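# Remove both clips from the cell, leads still connected

## Task

Detach each of the two clips from the cell and set them down away from it, keeping the strips unbent and every lead still plugged in.

## Robot and tools

ROBOT. Two arms, left_arm and right_arm, each with six revolute joints and a two-finger parallel gripper. In the scene frame the left arm's root sits at (-0.050, +0.326, 0) m and the right arm's at (-0.003, -0.365, 0) m, both turned only slightly about z. A two-camera stand is fixed to the floor behind the arms.

FRAMES. Scene frame: origin at table-top height halfway between the nominal bases, +x forward over the table, +y toward left_arm, +z up. Image sides do not follow arm names. Hand positions, orientations, velocities and wrist-camera poses in results are given in that arm's own base frame; fixed cameras and the table use the scene frame. Printed hand poses may be off by a few centimetres, more when stretched out. On the gripper, +z points along the fingers and the fingers separate along y. end_effector_position is the point between the pads, roughly 1 cm short of the fingertips.

ROW LAYOUT. Every row holds 14 numbers, each in [-1, 1], and both arms always appear: first left_arm's seven, then right_arm's seven. Per arm the order is shoulder, elbow, wrist roll, wrist pitch, waist, wrist yaw, then opening. The six joint numbers are scaled offsets, not poses: they are added to that arm's Joint targets as they stood when the action (or the move) began, not to the previous row. A value of 1.0 equals 2.811 rad for waist and shoulder, 2.53 for elbow, 2.575 for wrist pitch, 8.12 for wrist yaw and 9.528 for wrist roll; so 0 keeps the current targets. The opening is absolute: +1 fully open, -1 shut. Joint ranges in rad: waist -2.880..2.880, shoulder 0.000..3.142, elbow 0.000..3.019, wrist pitch -1.693..1.571, wrist yaw -1.571..1.571, wrist roll -2.094..2.094. Requests more than 0.084 rad beyond a limit get the action refused for both arms; real ends may differ from these by up to 0.084 rad.

TOOLS.
execute_actions(actions, cameras): actions is a list of actions; each action is a list of up to 15 rows, one per 1/30 s step, and a short action repeats its last row to fill 15 steps. Offsets restart from the Joint targets at each new action, so repeating a row keeps moving. cameras: list of names, ["all"], or []; images come by default only when actions is empty. Each target is kept within a fixed lead of the measured angle, and a jump that would shift a gripper over 110 mm is scaled down, so big changes take several actions.
move(target, speed, blend, opening_speed, grip_force, blocking, cameras): target is one 14-number row or up to 15 rows, every row an offset from the same starting Joint targets. speed is the top joint speed in rad/s (0.01 to 12.57, default 0.5), one value or one per target. blend in rad rounds corners in a list; 0 stops at each. opening_speed (at least 0.2 per second on the -1..+1 scale) makes the fingers close gradually, advisable for fragile parts. grip_force is newtons per pad, 10 to 50, one value or one per arm, and persists. blocking=false returns early while the move continues. Paths ignore obstacles and the other arm. The result adds a move: line such as done, off_target, moving, held or fault, plus limits=held if steps were withheld.
wait(seconds 0 to 10, cameras): lets time pass holding commands; a running move goes on.
stop(cameras): brakes the running move; fast moves need room.
zoom_image(camera, region [x0, y0, x1, y1] pixels from the top-left, at most 504 by 504): enlarges part of the latest image. Cameras: cam_head_left, cam_head_right, cam_high, cam_low (504x504), cam_left_wrist, cam_right_wrist (672x504).
read_manual(section): licence texts only.
finished_scene(scene): ends the current scene, given by its number; irreversible, so use it only when the goal holds with the robot let go.

RESULTS. Joint positions and Joint velocities list each arm's joints in the row order above, then the pad gap in m (0.094 open). Joint targets are what the next offsets are added to. Tool commands shows each gripper's current command; to keep a gripper unchanged, resend that value, since 0 is a half-open command. grip_measured uses the opening scale; under a firm grip it reads somewhat narrower than the part. Joint torques follow the same joint order, include gravity, and are noisy. Other lines: step readings, joint sent to its limit, joint command not followed (clearance check changed targets), MOTOR HOT and OVER-TEMPERATURE FAULT.

CAUTIONS. Do not drop parts, release them while moving, or let anything leave the table. Avoid fast impacts, hard pressing and hitting fixed or heavy objects; approach contacts slowly. Never let the arms touch or squeeze each other's fingers. Holding loads, stretching out or straining against something heats motors; at 100 °C that arm goes limp. To relieve a push, command targets back past the measured positions. Open well above grip_measured to release. Here, keep the strips straight and do not pull the leads out.

Each tool is called after "Call:" as name(argument=value, ...) on one line, values as JSON.

## Session

Call:
execute_actions(actions=[])

Scene clock: 0.00 s.
left_arm: end_effector_position=(+0.6160, -0.3231, +0.3403) grip_measured=+1.000 end_effector_quat_wxyz=(+0.315, +0.420, +0.685, -0.506) | right_arm: end_effector_position=(+0.8720, +0.2507, +0.3345) grip_measured=+1.000 end_effector_quat_wxyz=(+0.688, -0.241, +0.683, +0.041)
Joint names: [shoulder, elbow, wrist roll, wrist pitch, waist, wrist yaw]
Joint positions: left_arm=[1.891 1.836 0.372 -0.819 -0.249 1.183 0.094] | right_arm=[2.145 1.976 -0.287 0.118 0.252 -0.147 0.094]
Joint velocities: within noise
Joint torques (N m): no reading
Motor temperatures (°C): left_arm=[34 40 32 37 34 32 39] | right_arm=[34 30 33 34 36 33 31]
Heat: left arm: hottest elbow 40 °C; right arm: hottest waist 36 °C.
Joint targets: left_arm=[1.879 1.871 0.372 -0.814 -0.249 1.183] | right_arm=[2.129 2.013 -0.287 0.125 0.252 -0.147]
Tool commands: left_gripper/opening=+1.0 right_gripper/opening=+1.0

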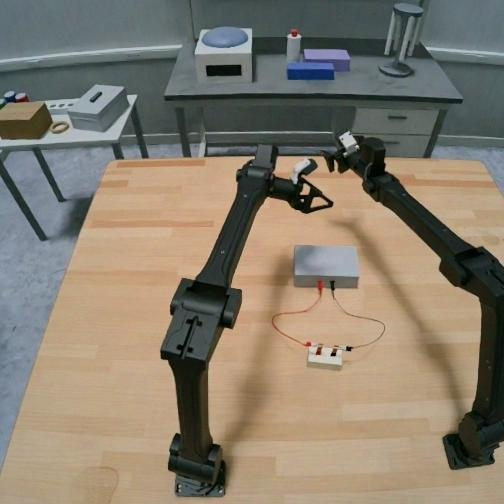

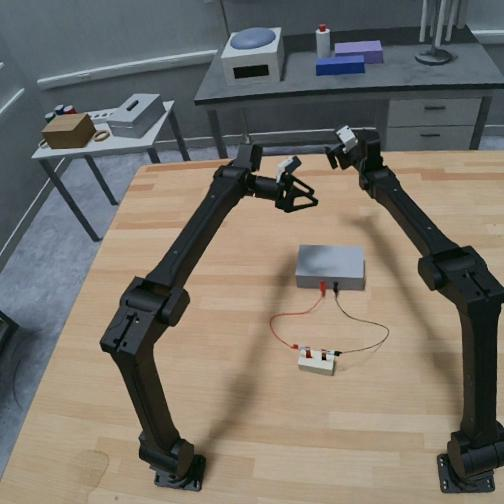

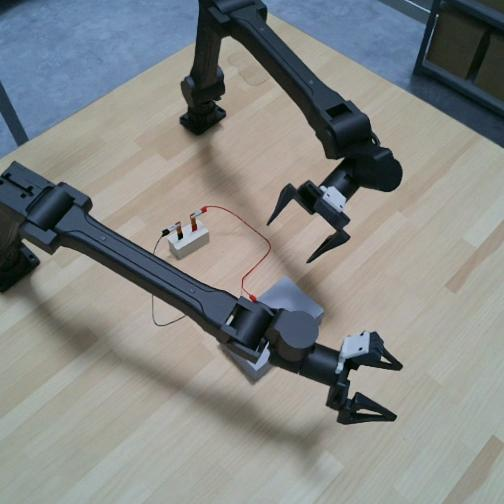

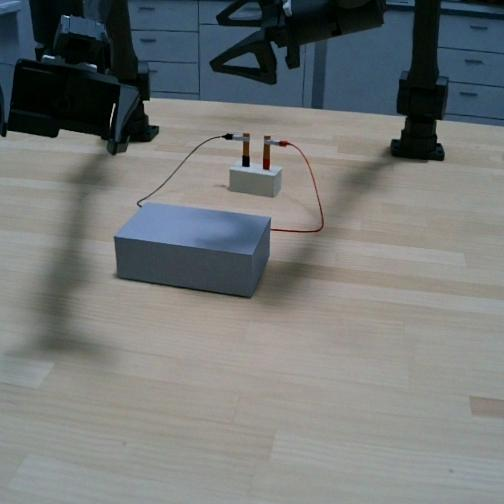

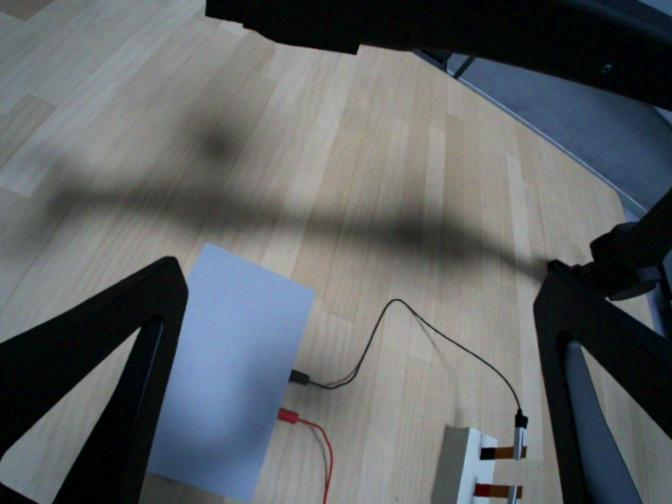

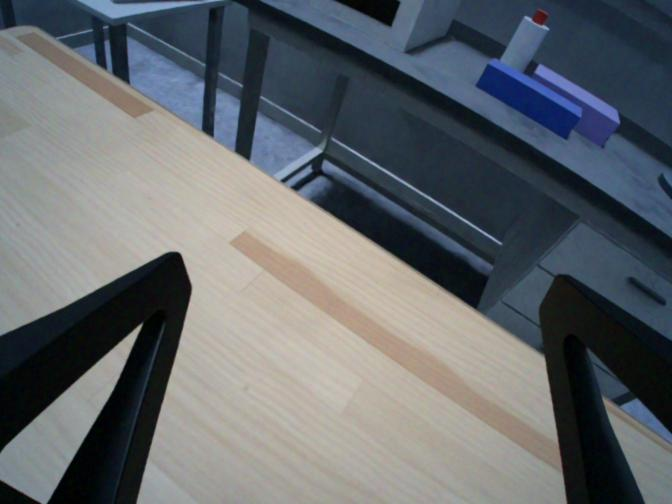

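Call:
zoom_image(camera="cam_low", region=[200, 110, 340, 215])

Call:
zoom_image(camera="cam_high", region=[140, 190, 240, 270])

Call:
zoom_image(camera="cam_head_left", region=[260, 230, 400, 380])

Scaled by 3.600 from the camera's 504x504 image, which has a finer 720x720 frame.

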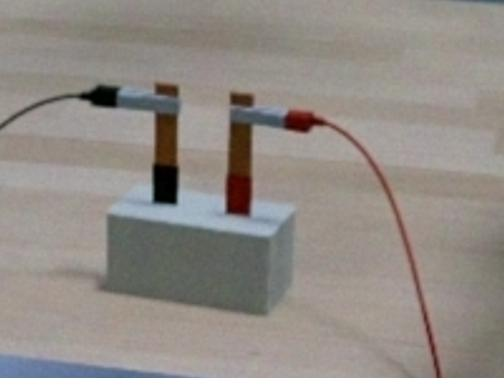

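Scaled by 5.040 from the camera's 504x504 image, which has a finer 720x720 frame.

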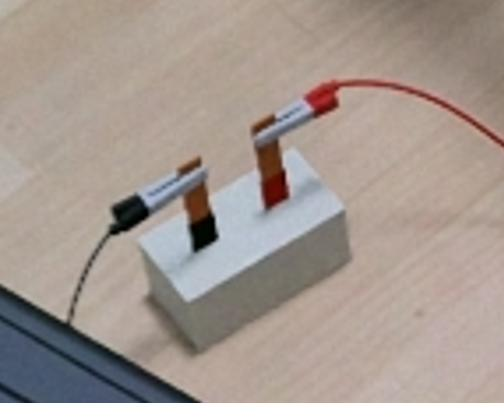

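Scaled by 3.360 from the camera's 504x504 image, which has a finer 720x720 frame.

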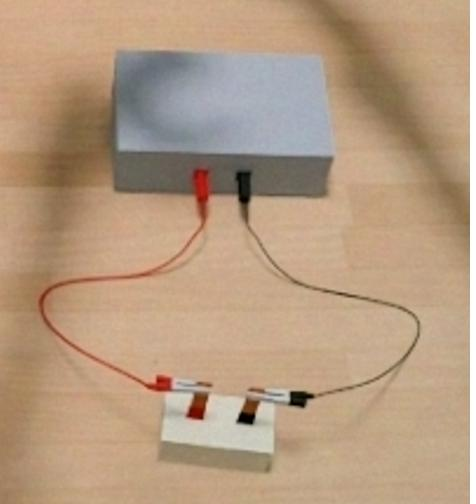

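Call:
move(target=[-0.1391,-0.1664,-0.2416,-0.2792,-0.0455,-0.1457,1,-0.2935,-0.2953,-0.0923,-0.6439,0.0388,0.0181,1], speed=0.8, cameras=["all"])

Scene clock: 6.00 s.
left_arm: end_effector_position=(+0.4144, -0.1592, +0.2387) grip_measured=+1.000 end_effector_quat_wxyz=(+0.005, +0.702, -0.712, -0.009) | right_arm: end_effector_position=(+0.3515, +0.1282, +0.2461) grip_measured=+1.000 end_effector_quat_wxyz=(+0.002, +0.682, -0.732, -0.002)
Joint names: [shoulder, elbow, wrist roll, wrist pitch, waist, wrist yaw]
Joint positions: left_arm=[1.513 1.445 -1.921 -1.523 -0.365 0.002 0.094] | right_arm=[1.322 1.269 -1.15 -1.524 0.35 -0.002 0.094]
Joint torques (N m): left_arm=[-12.75 8.03 0.02 -0.12 0.03 -0.23] | right_arm=[-12.1 8.31 -0.34 -0.16 0.85 0.06]
Heat: left arm: hottest elbow 41 °C; right arm: hottest waist 36 °C.
Joint targets: left_arm=[1.488 1.450 -1.930 -1.533 -0.377 0.000] | right_arm=[1.303 1.266 -1.166 -1.533 0.362 0.000]
move: done

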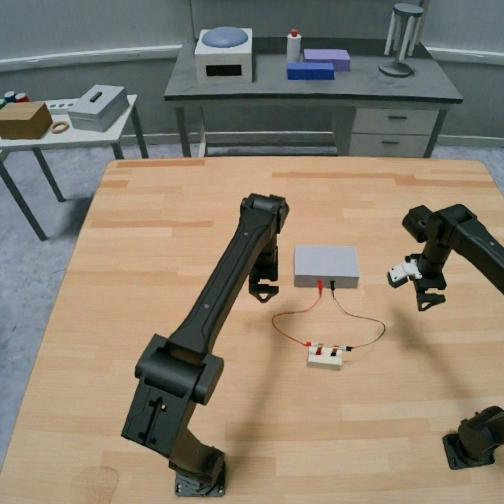

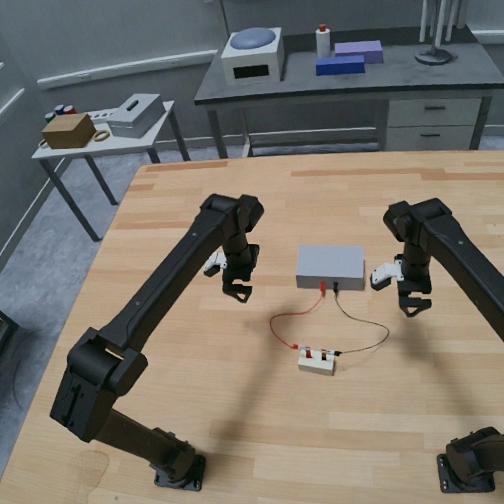

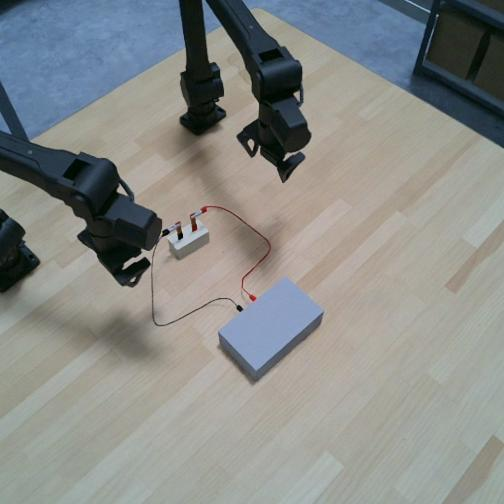

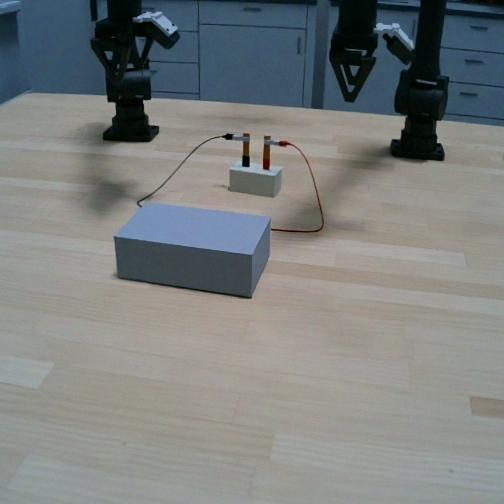

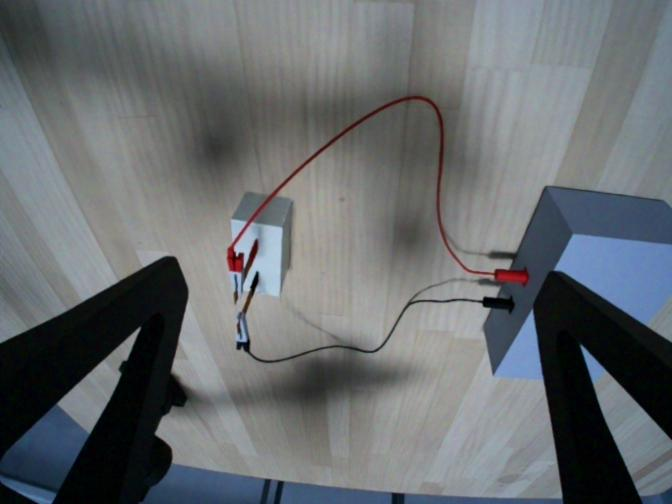

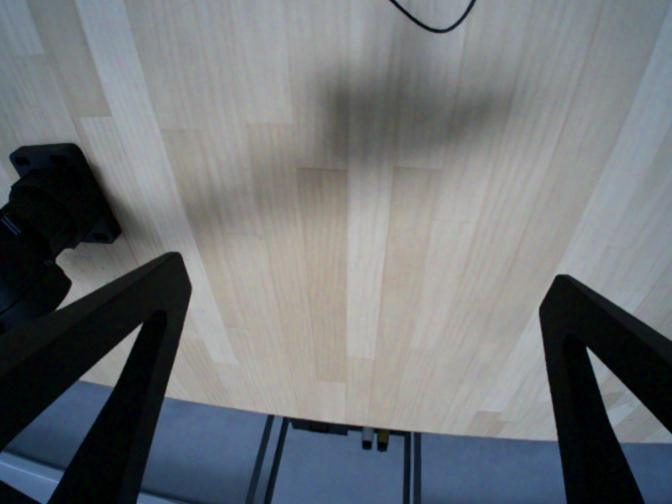

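Call:
move(target=[0.0039,-0.0466,0.3015,0.0501,-0.0957,0,1,0,0,0,0,0,0,1], speed=0.9, cameras=["all"])

Call:
zoom_image(camera="cam_left_wrist", region=[150, 150, 550, 450])

Call:
zoom_image(camera="cam_low", region=[200, 60, 360, 220])

Call:
zoom_image(camera="cam_high", region=[120, 130, 270, 280])

Scene clock: 18.27 s.
left_arm: end_effector_position=(+0.3497, -0.2589, +0.1937) grip_measured=+1.000 end_effector_quat_wxyz=(-0.016, +0.707, +0.707, -0.003) | right_arm: end_effector_position=(+0.3515, +0.1282, +0.2461) grip_measured=+1.000 end_effector_quat_wxyz=(+0.002, +0.682, -0.732, -0.002)
Joint names: [shoulder, elbow, wrist roll, wrist pitch, waist, wrist yaw]
Joint positions: left_arm=[1.513 1.326 0.934 -1.416 -0.636 0.002 0.094] | right_arm=[1.322 1.269 -1.15 -1.524 0.35 -0.002 0.094]
Joint torques (N m): left_arm=[-12.51 8.29 0.11 0.75 -0.03 -0.11] | right_arm=[-12.04 8.42 -0.33 -0.14 0.85 0.06]
Heat: left arm: hottest elbow 42 °C; right arm: hottest waist 36 °C.
Joint targets: left_arm=[1.499 1.332 0.943 -1.404 -0.646 0.000] | right_arm=[1.303 1.266 -1.166 -1.533 0.362 0.000]
move: done

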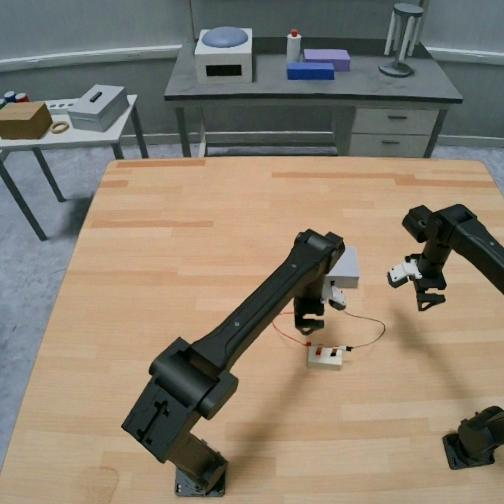

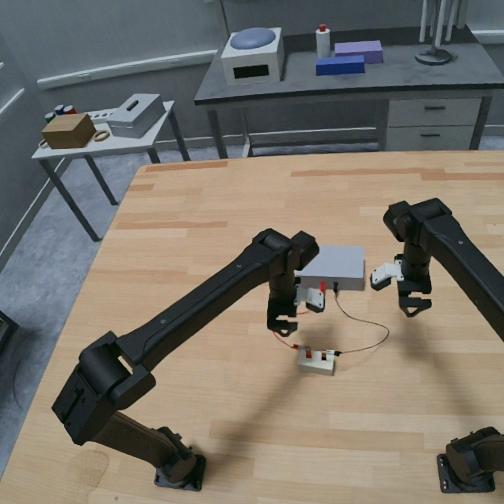

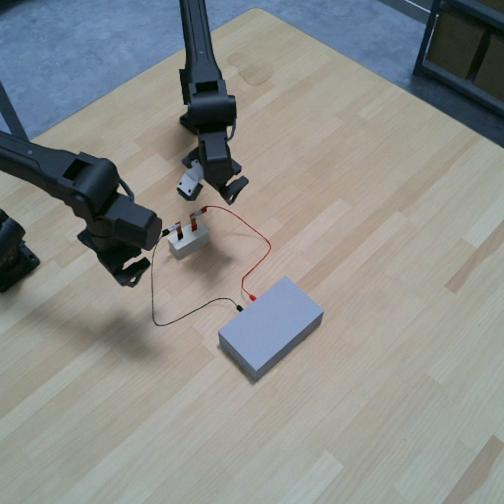

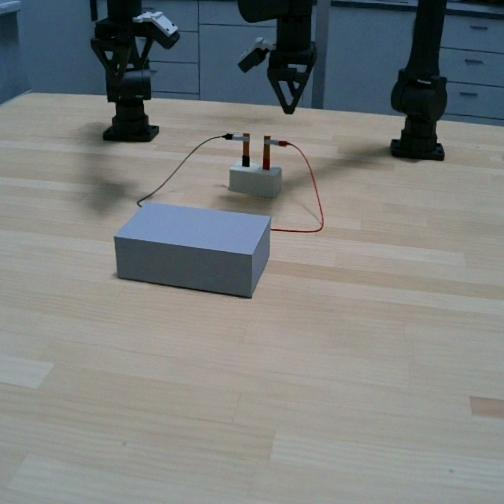

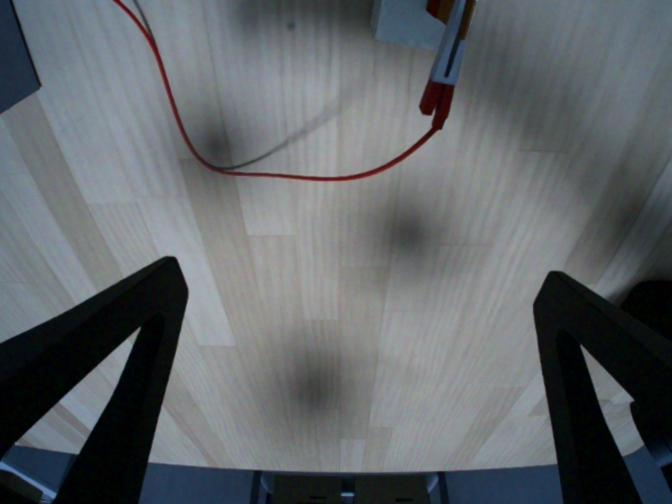

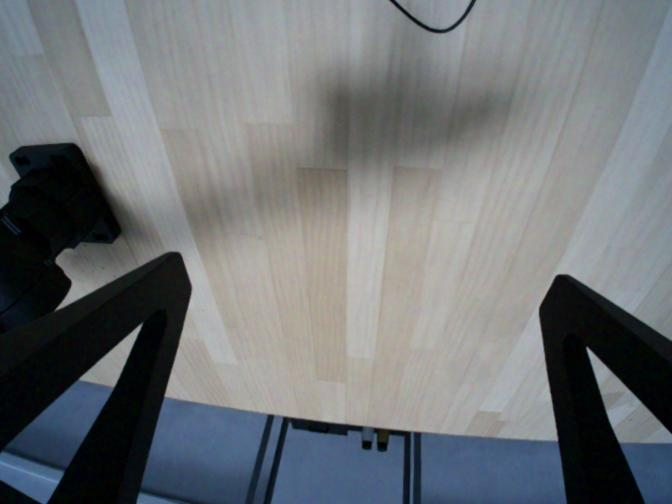

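Scaled by 1.260 from the camera's 672x504 image, which has a finer 960x720 frame.

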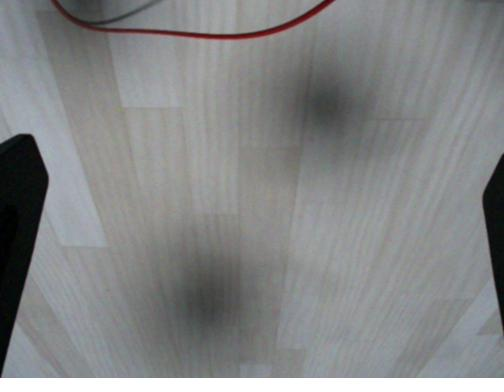

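Scaled by 3.150 from the camera's 504x504 image, which has a finer 720x720 frame.

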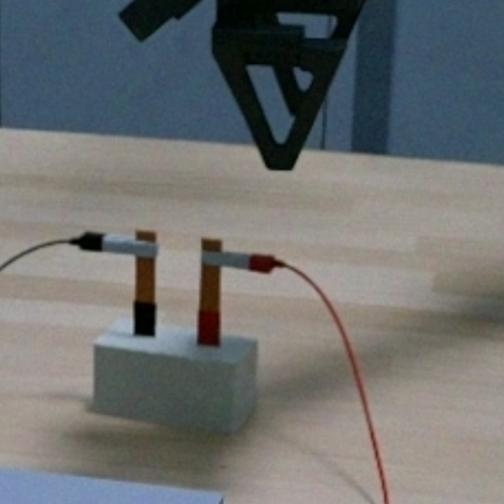

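Scaled by 3.360 from the camera's 504x504 image, which has a finer 720x720 frame.

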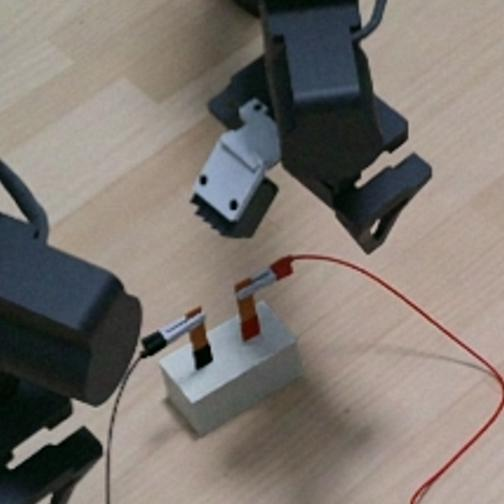

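Call:
move(target=[-0.0057,-0.0711,-0.005,0.0683,-0.0171,0,0.2,0,0,0,0,0,0,1], speed=0.5, cameras=["cam_left_wrist","cam_low","cam_high"])

Call:
zoom_image(camera="cam_low", region=[200, 90, 320, 210])

Call:
zoom_image(camera="cam_high", region=[140, 150, 260, 270])

Scene clock: 20.60 s.
left_arm: end_effector_position=(+0.3206, -0.2632, +0.1286) grip_measured=+0.202 end_effector_quat_wxyz=(-0.017, +0.714, +0.700, -0.003) | right_arm: end_effector_position=(+0.3515, +0.1282, +0.2461) grip_measured=+1.000 end_effector_quat_wxyz=(+0.002, +0.682, -0.732, -0.002)
Joint names: [shoulder, elbow, wrist roll, wrist pitch, waist, wrist yaw]
Joint positions: left_arm=[1.509 1.145 0.904 -1.24 -0.686 0.002 0.056] | right_arm=[1.322 1.269 -1.15 -1.524 0.35 -0.002 0.094]
Joint torques (N m): left_arm=[-12.69 7.77 0.02 0.79 0.62 -0.13] | right_arm=[-11.93 8.39 -0.34 -0.1 0.97 0.07]
Heat: left arm: hottest elbow 42 °C; right arm: hottest waist 36 °C.
Joint targets: left_arm=[1.483 1.152 0.895 -1.228 -0.694 0.000] | right_arm=[1.303 1.266 -1.166 -1.533 0.362 0.000]
move: done
Images, in order (width x height): cam_high 504x504, cam_low 504x504, cam_left_wrist 672x504.

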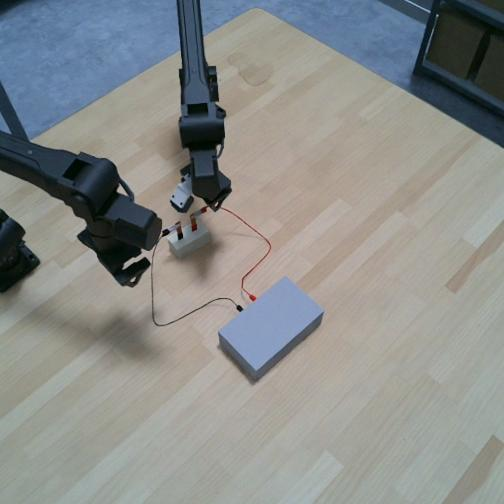

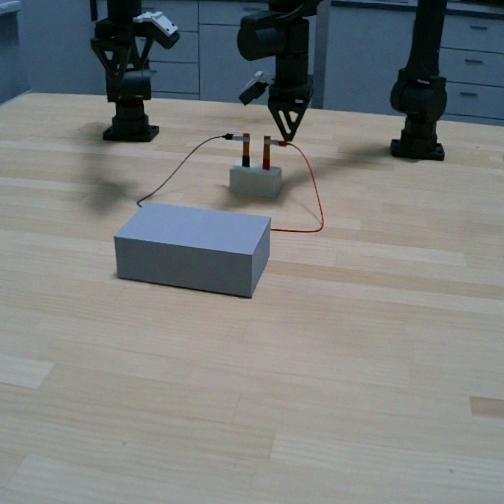

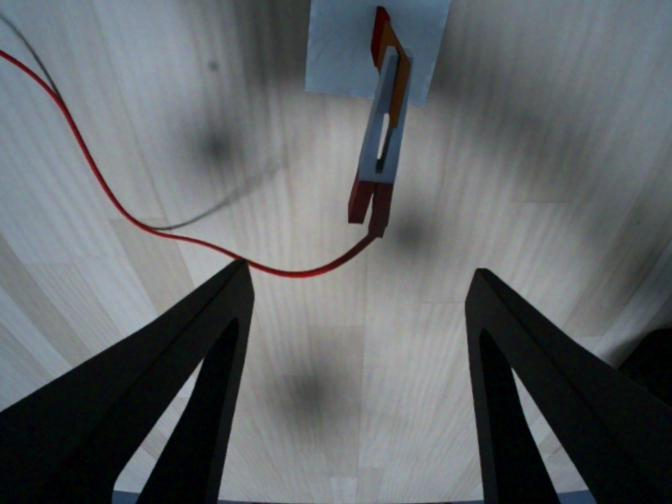

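Scaled by 4.200 from the camera's 504x504 image, which has a finer 720x720 frame.

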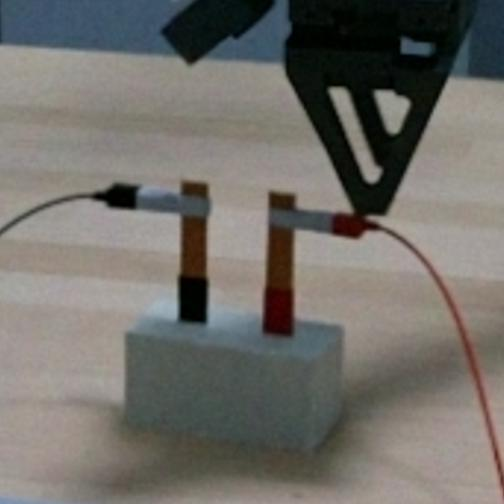

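Scaled by 4.200 from the camera's 504x504 image, which has a finer 720x720 frame.

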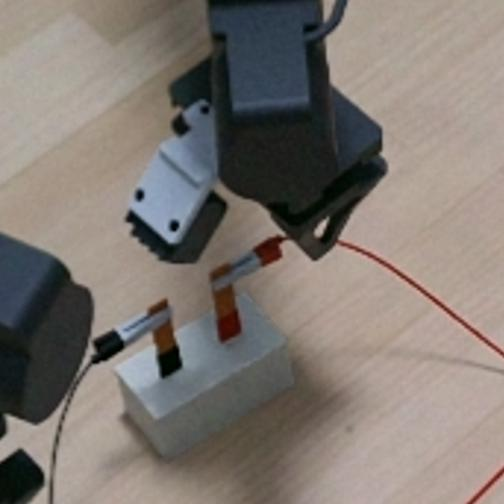

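Call:
move(target=[0.0117,-0.0115,-0.002,0.0241,-0.0067,0,-0.2,0,0,0,0,0,0,1], speed=0.15, cameras=["cam_left_wrist","cam_low","cam_high"])

Call:
zoom_image(camera="cam_low", region=[200, 90, 320, 210])

Call:
zoom_image(camera="cam_left_wrist", region=[240, 0, 500, 300])

Scene clock: 22.60 s.
left_arm: end_effector_position=(+0.3201, -0.2713, +0.1190) grip_measured=-0.198 end_effector_quat_wxyz=(+0.000, +0.712, +0.702, -0.001) | right_arm: end_effector_position=(+0.3515, +0.1282, +0.2461) grip_measured=+1.000 end_effector_quat_wxyz=(+0.002, +0.682, -0.732, -0.002)
Joint names: [shoulder, elbow, wrist roll, wrist pitch, waist, wrist yaw]
Joint positions: left_arm=[1.509 1.118 0.885 -1.179 -0.701 0.002 0.038] | right_arm=[1.322 1.269 -1.15 -1.524 0.35 -0.002 0.094]
Joint torques (N m): left_arm=[-10.05 7.65 -0.03 1.05 0.15 -0.07] | right_arm=[-11.99 8.38 -0.34 -0.13 0.73 0.06]
Heat: left arm: hottest elbow 42 °C; right arm: hottest waist 36 °C.
Joint targets: left_arm=[1.516 1.123 0.876 -1.166 -0.713 0.000] | right_arm=[1.303 1.266 -1.166 -1.533 0.362 0.000]
move: done
Images, in order (width x height): cam_high 504x504, cam_low 504x504, cam_left_wrist 672x504.

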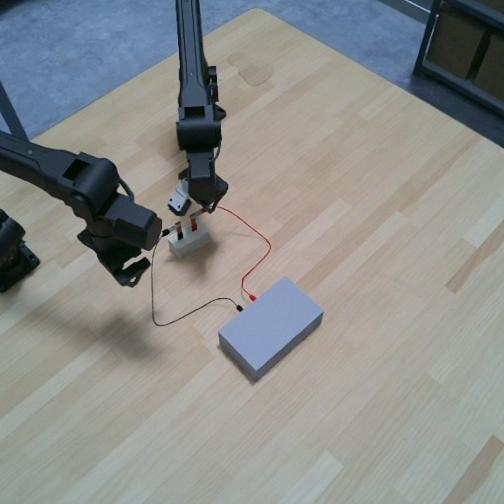

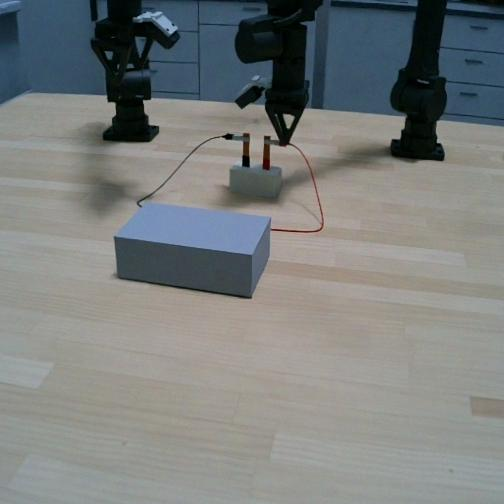

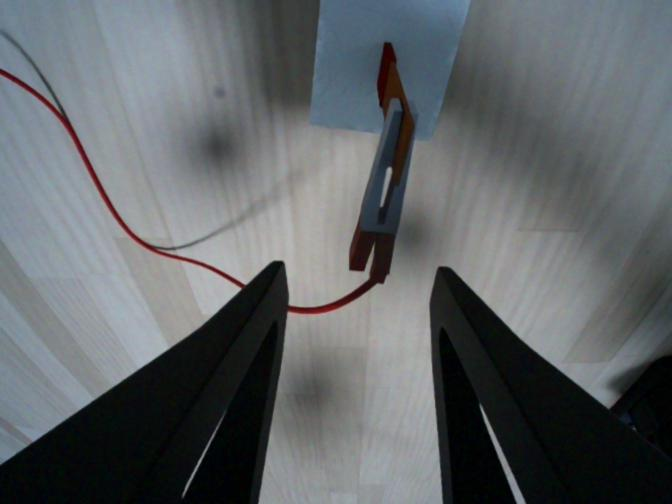

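Scaled by 4.200 from the camera's 504x504 image, which has a finer 720x720 frame.

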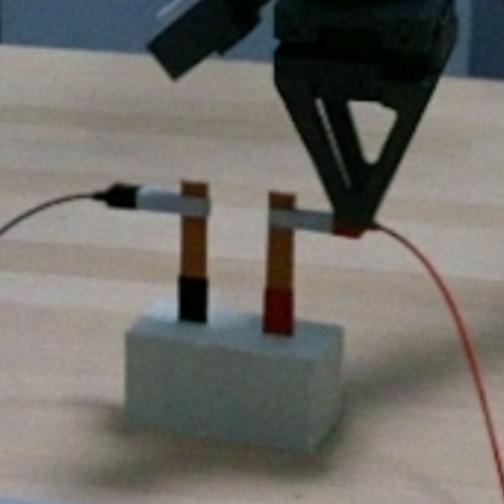

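Scaled by 1.680 from the camera's 672x504 image, which has a finer 960x720 frame.

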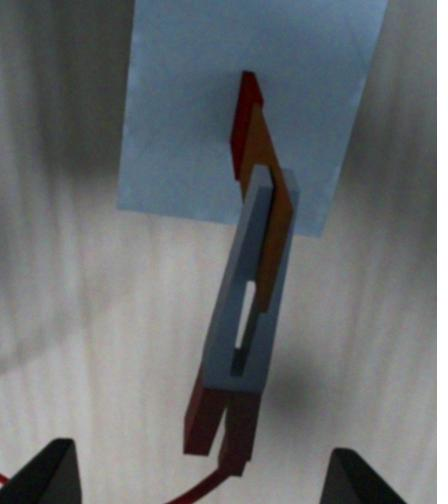

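Call:
move(target=[0.0036,-0.0109,0.009,0.0140,-0.0013,0,-0.4,0,0,0,0,0,0,1], speed=0.1, cameras=["cam_left_wrist","cam_low","cam_high"])

Call:
zoom_image(camera="cam_low", region=[200, 90, 320, 210])

Call:
zoom_image(camera="cam_high", region=[140, 150, 260, 270])

Scene clock: 25.90 s.
left_arm: end_effector_position=(+0.3176, -0.2708, +0.1074) grip_measured=-0.398 end_effector_quat_wxyz=(+0.002, +0.737, +0.676, -0.001) | right_arm: end_effector_position=(+0.3515, +0.1282, +0.2461) grip_measured=+1.000 end_effector_quat_wxyz=(+0.002, +0.682, -0.732, -0.002)
Joint names: [shoulder, elbow, wrist roll, wrist pitch, waist, wrist yaw]
Joint positions: left_arm=[1.514 1.09 0.954 -1.143 -0.704 0.002 0.028] | right_arm=[1.322 1.269 -1.15 -1.524 0.35 -0.002 0.094]
Joint torques (N m): left_arm=[-9.7 7.6 0.14 0.68 0.5 -0.11] | right_arm=[-12.1 8.34 -0.33 -0.12 0.97 0.06]
Heat: left arm: hottest elbow 42 °C; right arm: hottest waist 36 °C.
Joint targets: left_arm=[1.526 1.095 0.962 -1.130 -0.716 0.000] | right_arm=[1.303 1.266 -1.166 -1.533 0.362 0.000]
move: done
Images, in order (width x height): cam_high 504x504, cam_low 504x504, cam_left_wrist 672x504.

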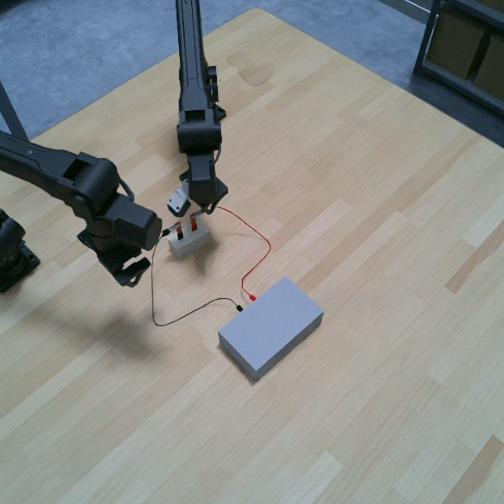

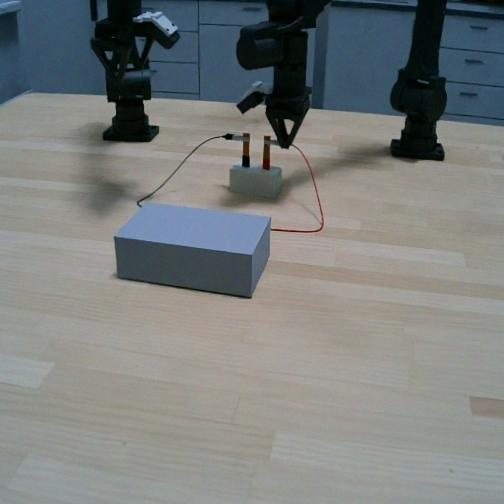

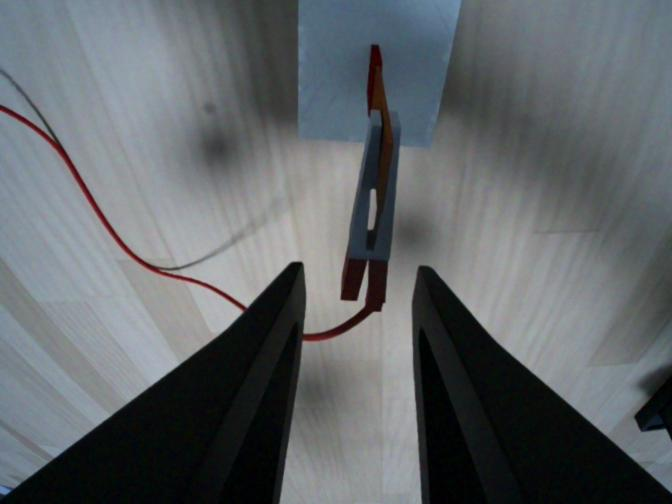

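Scaled by 4.200 from the camera's 504x504 image, which has a finer 720x720 frame.

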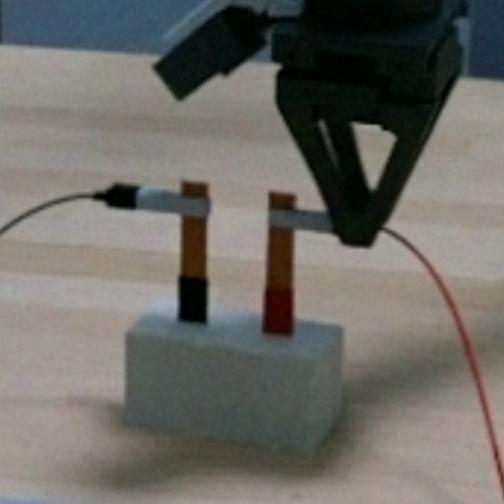

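Scaled by 4.200 from the camera's 504x504 image, which has a finer 720x720 frame.

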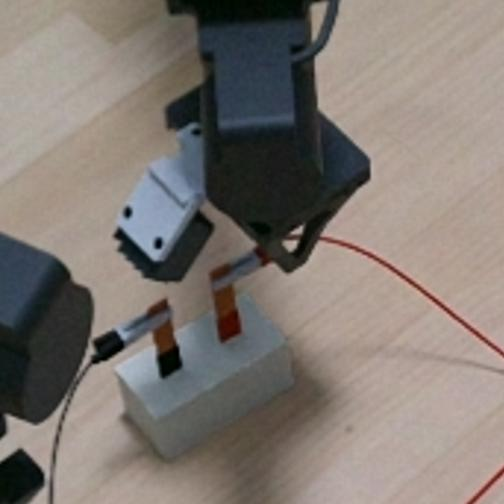

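Call:
move(target=[0,0,0,0,0,0,-0.88,0,0,0,0,0,0,1], opening_speed=0.25, grip_force=[20,50], cameras=["cam_left_wrist","cam_low"])

Call:
zoom_image(camera="cam_left_wrist", region=[240, 0, 500, 300])

Scene clock: 29.33 s.
left_arm: end_effector_position=(+0.3176, -0.2708, +0.1074) grip_measured=-0.842 end_effector_quat_wxyz=(+0.002, +0.738, +0.675, -0.001) | right_arm: end_effector_position=(+0.3515, +0.1282, +0.2461) grip_measured=+1.000 end_effector_quat_wxyz=(+0.002, +0.682, -0.732, -0.002)
Joint names: [shoulder, elbow, wrist roll, wrist pitch, waist, wrist yaw]
Joint positions: left_arm=[1.514 1.09 0.955 -1.143 -0.704 0.002 0.007] | right_arm=[1.322 1.269 -1.15 -1.524 0.35 -0.002 0.094]
Joint torques (N m): left_arm=[-10.05 7.6 0.15 0.9 -0.03 -0.06] | right_arm=[-11.99 8.36 -0.33 -0.13 1.03 0.07]
Heat: left arm: hottest elbow 42 °C; right arm: hottest waist 36 °C.
Joint targets: left_arm=[1.526 1.095 0.962 -1.130 -0.716 0.000] | right_arm=[1.303 1.266 -1.166 -1.533 0.362 0.000]
grip_force (N): 20, 50
move: done
Images, in order (width x height): cam_low 504x504, cam_left_wrist 672x504.

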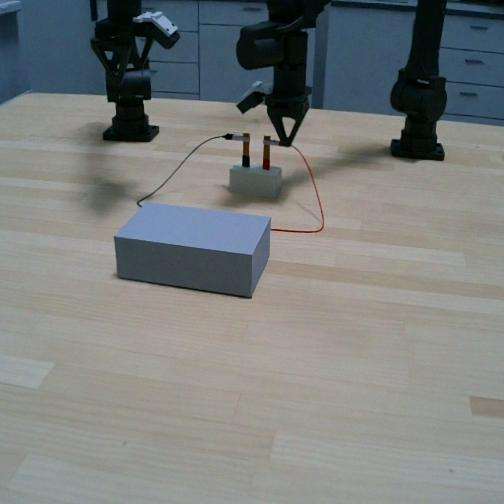

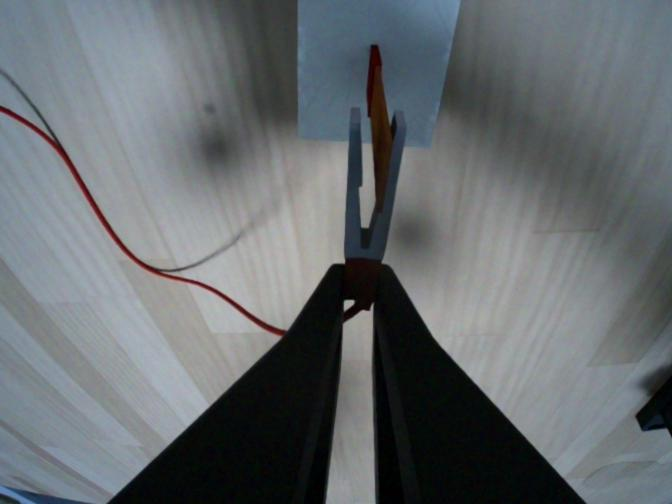

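Scaled by 1.680 from the camera's 672x504 image, which has a finer 960x720 frame.

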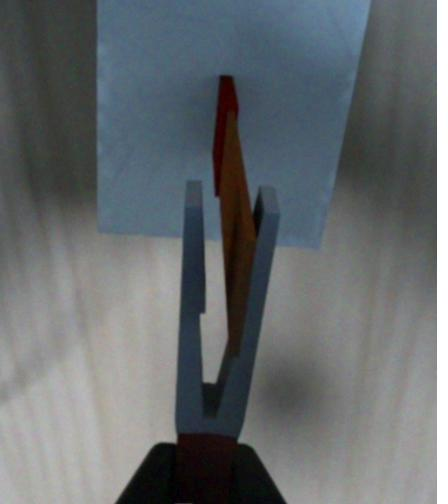

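Call:
move(target=[[-0.0044,-0.0053,0.0014,0.0005,0.0043,0,-0.88,0,0,0,0,0,0,1],[-0.0185,-0.0223,0.0071,0.0026,0.0242,0,-0.88,0,0,0,0,0,0,1]], speed=0.06, blend=0.02, cameras=["cam_left_wrist","cam_low","cam_high","cam_head_left"])

Call:
zoom_image(camera="cam_high", region=[140, 150, 260, 270])

Scene clock: 31.57 s.
left_arm: end_effector_position=(+0.3133, -0.2437, +0.0941) grip_measured=-0.843 end_effector_quat_wxyz=(-0.014, +0.745, +0.667, -0.003) | right_arm: end_effector_position=(+0.3515, +0.1282, +0.2461) grip_measured=+1.000 end_effector_quat_wxyz=(+0.002, +0.682, -0.732, -0.002)
Joint names: [shoulder, elbow, wrist roll, wrist pitch, waist, wrist yaw]
Joint positions: left_arm=[1.5 1.035 1.021 -1.135 -0.66 0.001 0.007] | right_arm=[1.322 1.269 -1.15 -1.524 0.35 -0.002 0.094]
Joint torques (N m): left_arm=[-12.1 7.49 0.12 0.76 1.38 -0.03] | right_arm=[-12.04 8.34 -0.34 -0.16 0.85 0.07]
Motor temperatures (°C): left_arm=[36 43 32 37 34 32 38] | right_arm=[35 35 33 34 36 32 30]
Heat: left arm: hottest elbow 43 °C; right arm: hottest waist 36 °C.
Joint targets: left_arm=[1.474 1.039 1.030 -1.123 -0.648 0.000] | right_arm=[1.303 1.266 -1.166 -1.533 0.362 0.000]
grip_force (N): 20, 50
move: done; blend cut to 0.0067 rad at target 1
Images, in order (width x height): cam_head_left 504x504, cam_high 504x504, cam_low 504x504, cam_left_wrist 672x504.

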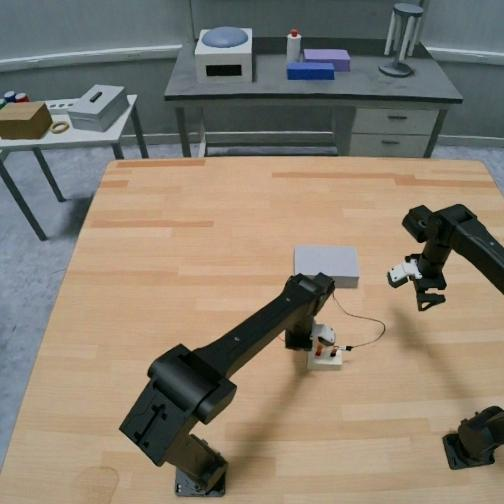

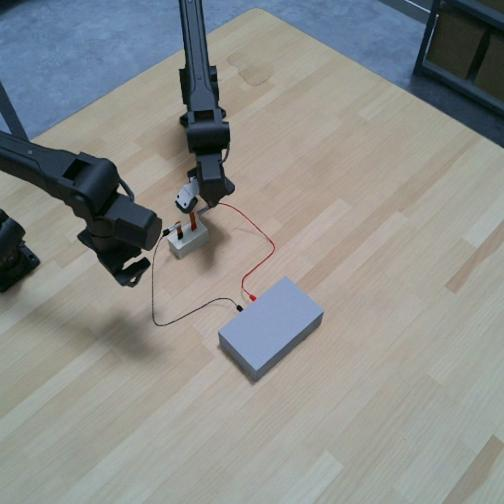

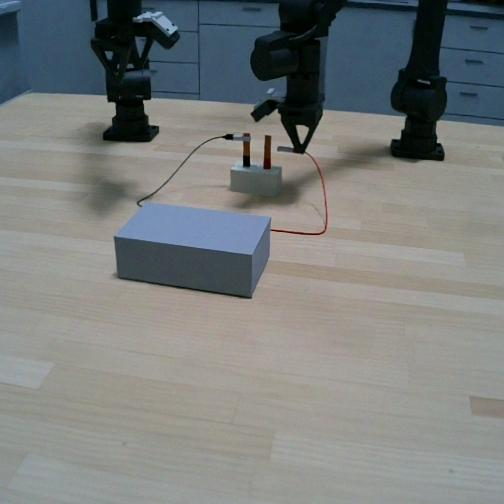

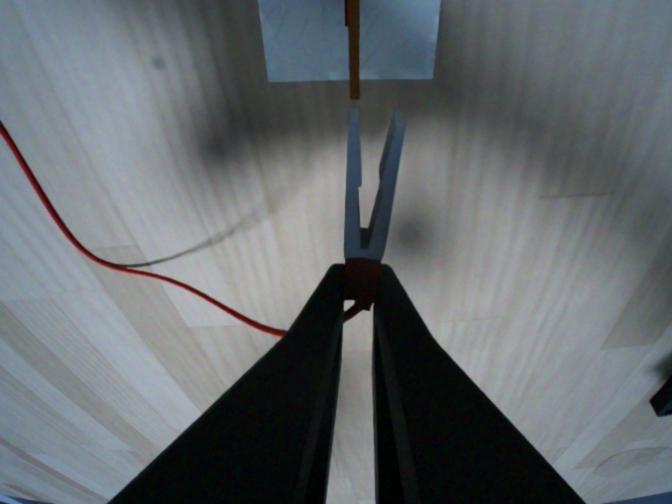

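Scaled by 4.200 from the camera's 504x504 image, which has a finer 720x720 frame.

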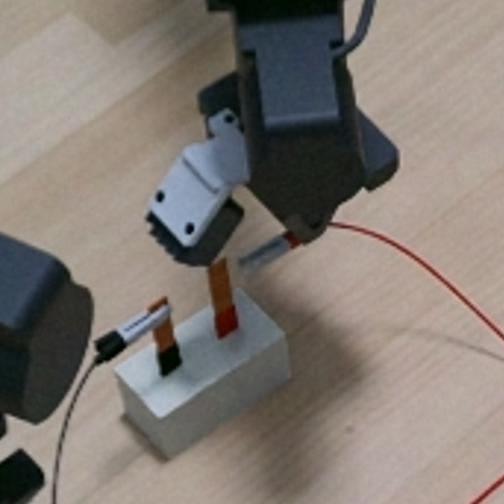

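Call:
move(target=[[-0.0416,-0.0352,0.021,-0.0113,0.0715,0,-0.88,0,0,0,0,0,0,1],[0.0071,-0.0847,0.021,0.0909,0.0715,0,-0.88,0.0502,-0.0456,0.0584,0.1039,0.1654,0,-0.1]], speed=0.3, blend=0.03, cameras=["all"])

Call:
zoom_image(camera="cam_low", region=[180, 70, 340, 230])

Scene clock: 36.47 s.
left_arm: end_effector_position=(+0.3217, -0.1589, +0.0305) grip_measured=-0.843 end_effector_quat_wxyz=(+0.003, +0.744, +0.668, +0.001) | right_arm: end_effector_position=(+0.2776, +0.2973, +0.1598) grip_measured=-0.097 end_effector_quat_wxyz=(+0.005, -0.662, +0.750, +0.001)
Joint names: [shoulder, elbow, wrist roll, wrist pitch, waist, wrist yaw]
Joint positions: left_arm=[1.484 0.82 1.222 -0.902 -0.457 0.001 0.007] | right_arm=[1.435 1.15 -0.626 -1.277 0.82 -0.001 0.042]
Joint torques (N m): left_arm=[-7.65 6.52 0.12 0.76 1.26 -0.04] | right_arm=[-10.99 8.25 -0.01 0.87 0.44 0.05]
Heat: left arm: hottest elbow 43 °C; right arm: hottest waist 36 °C.
Joint targets: left_arm=[1.494 0.825 1.230 -0.889 -0.447 0.000] | right_arm=[1.444 1.151 -0.610 -1.266 0.827 0.000]
grip_force (N): 20, 50
move: done

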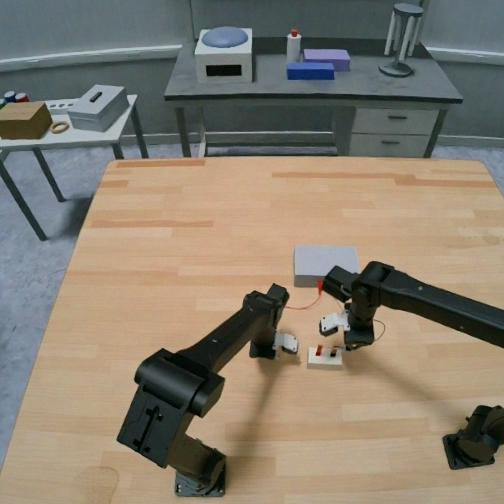

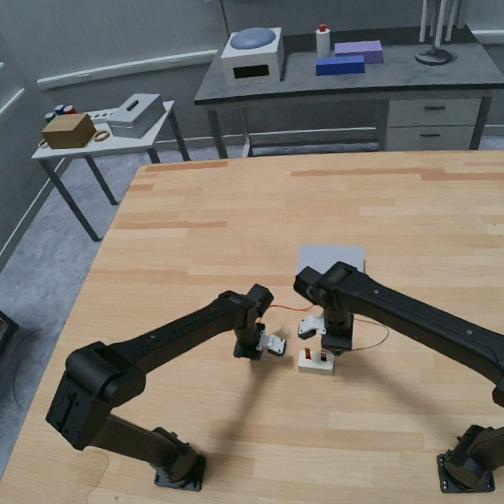

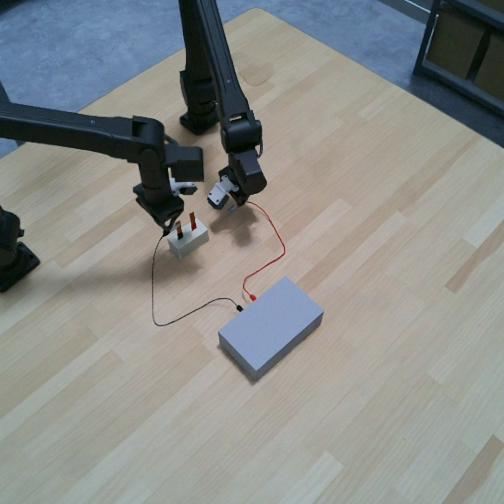

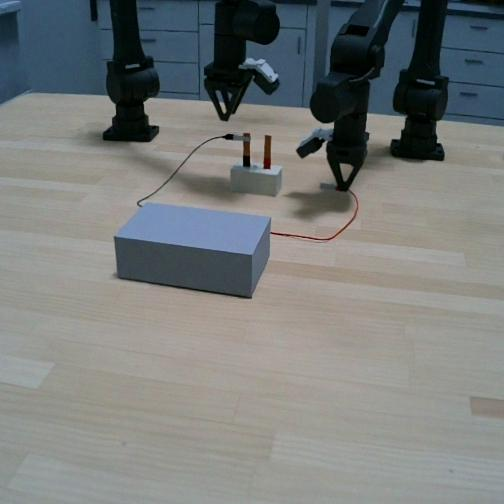

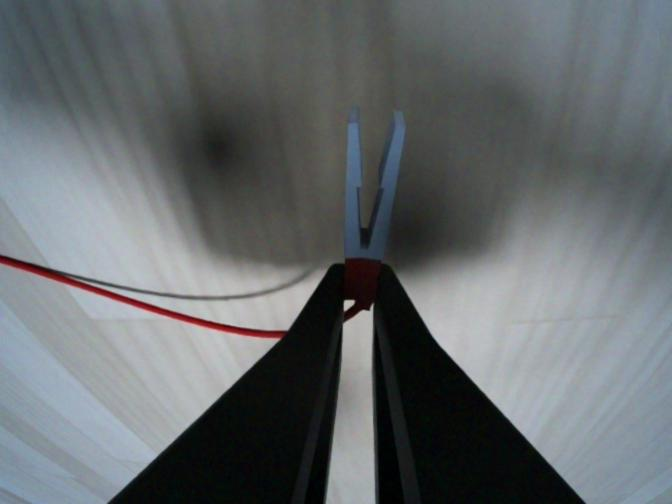

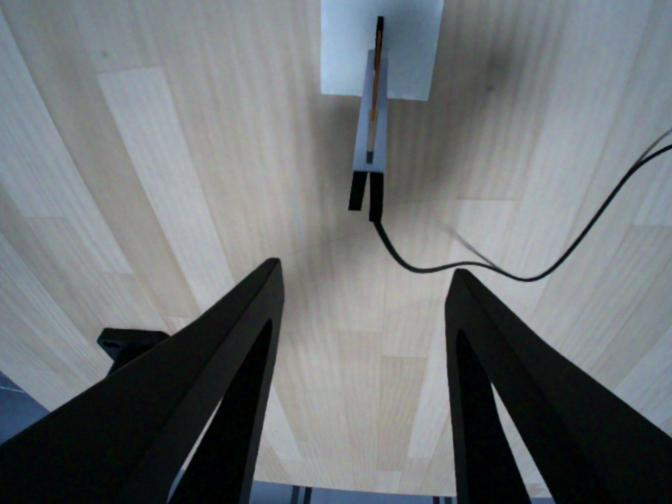

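Scaled by 3.150 from the camera's 504x504 image, which has a finer 720x720 frame.

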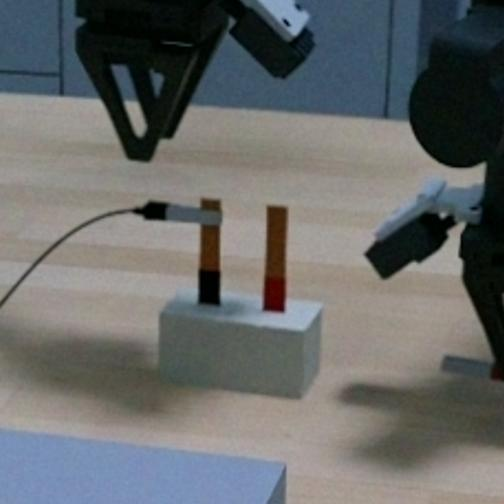

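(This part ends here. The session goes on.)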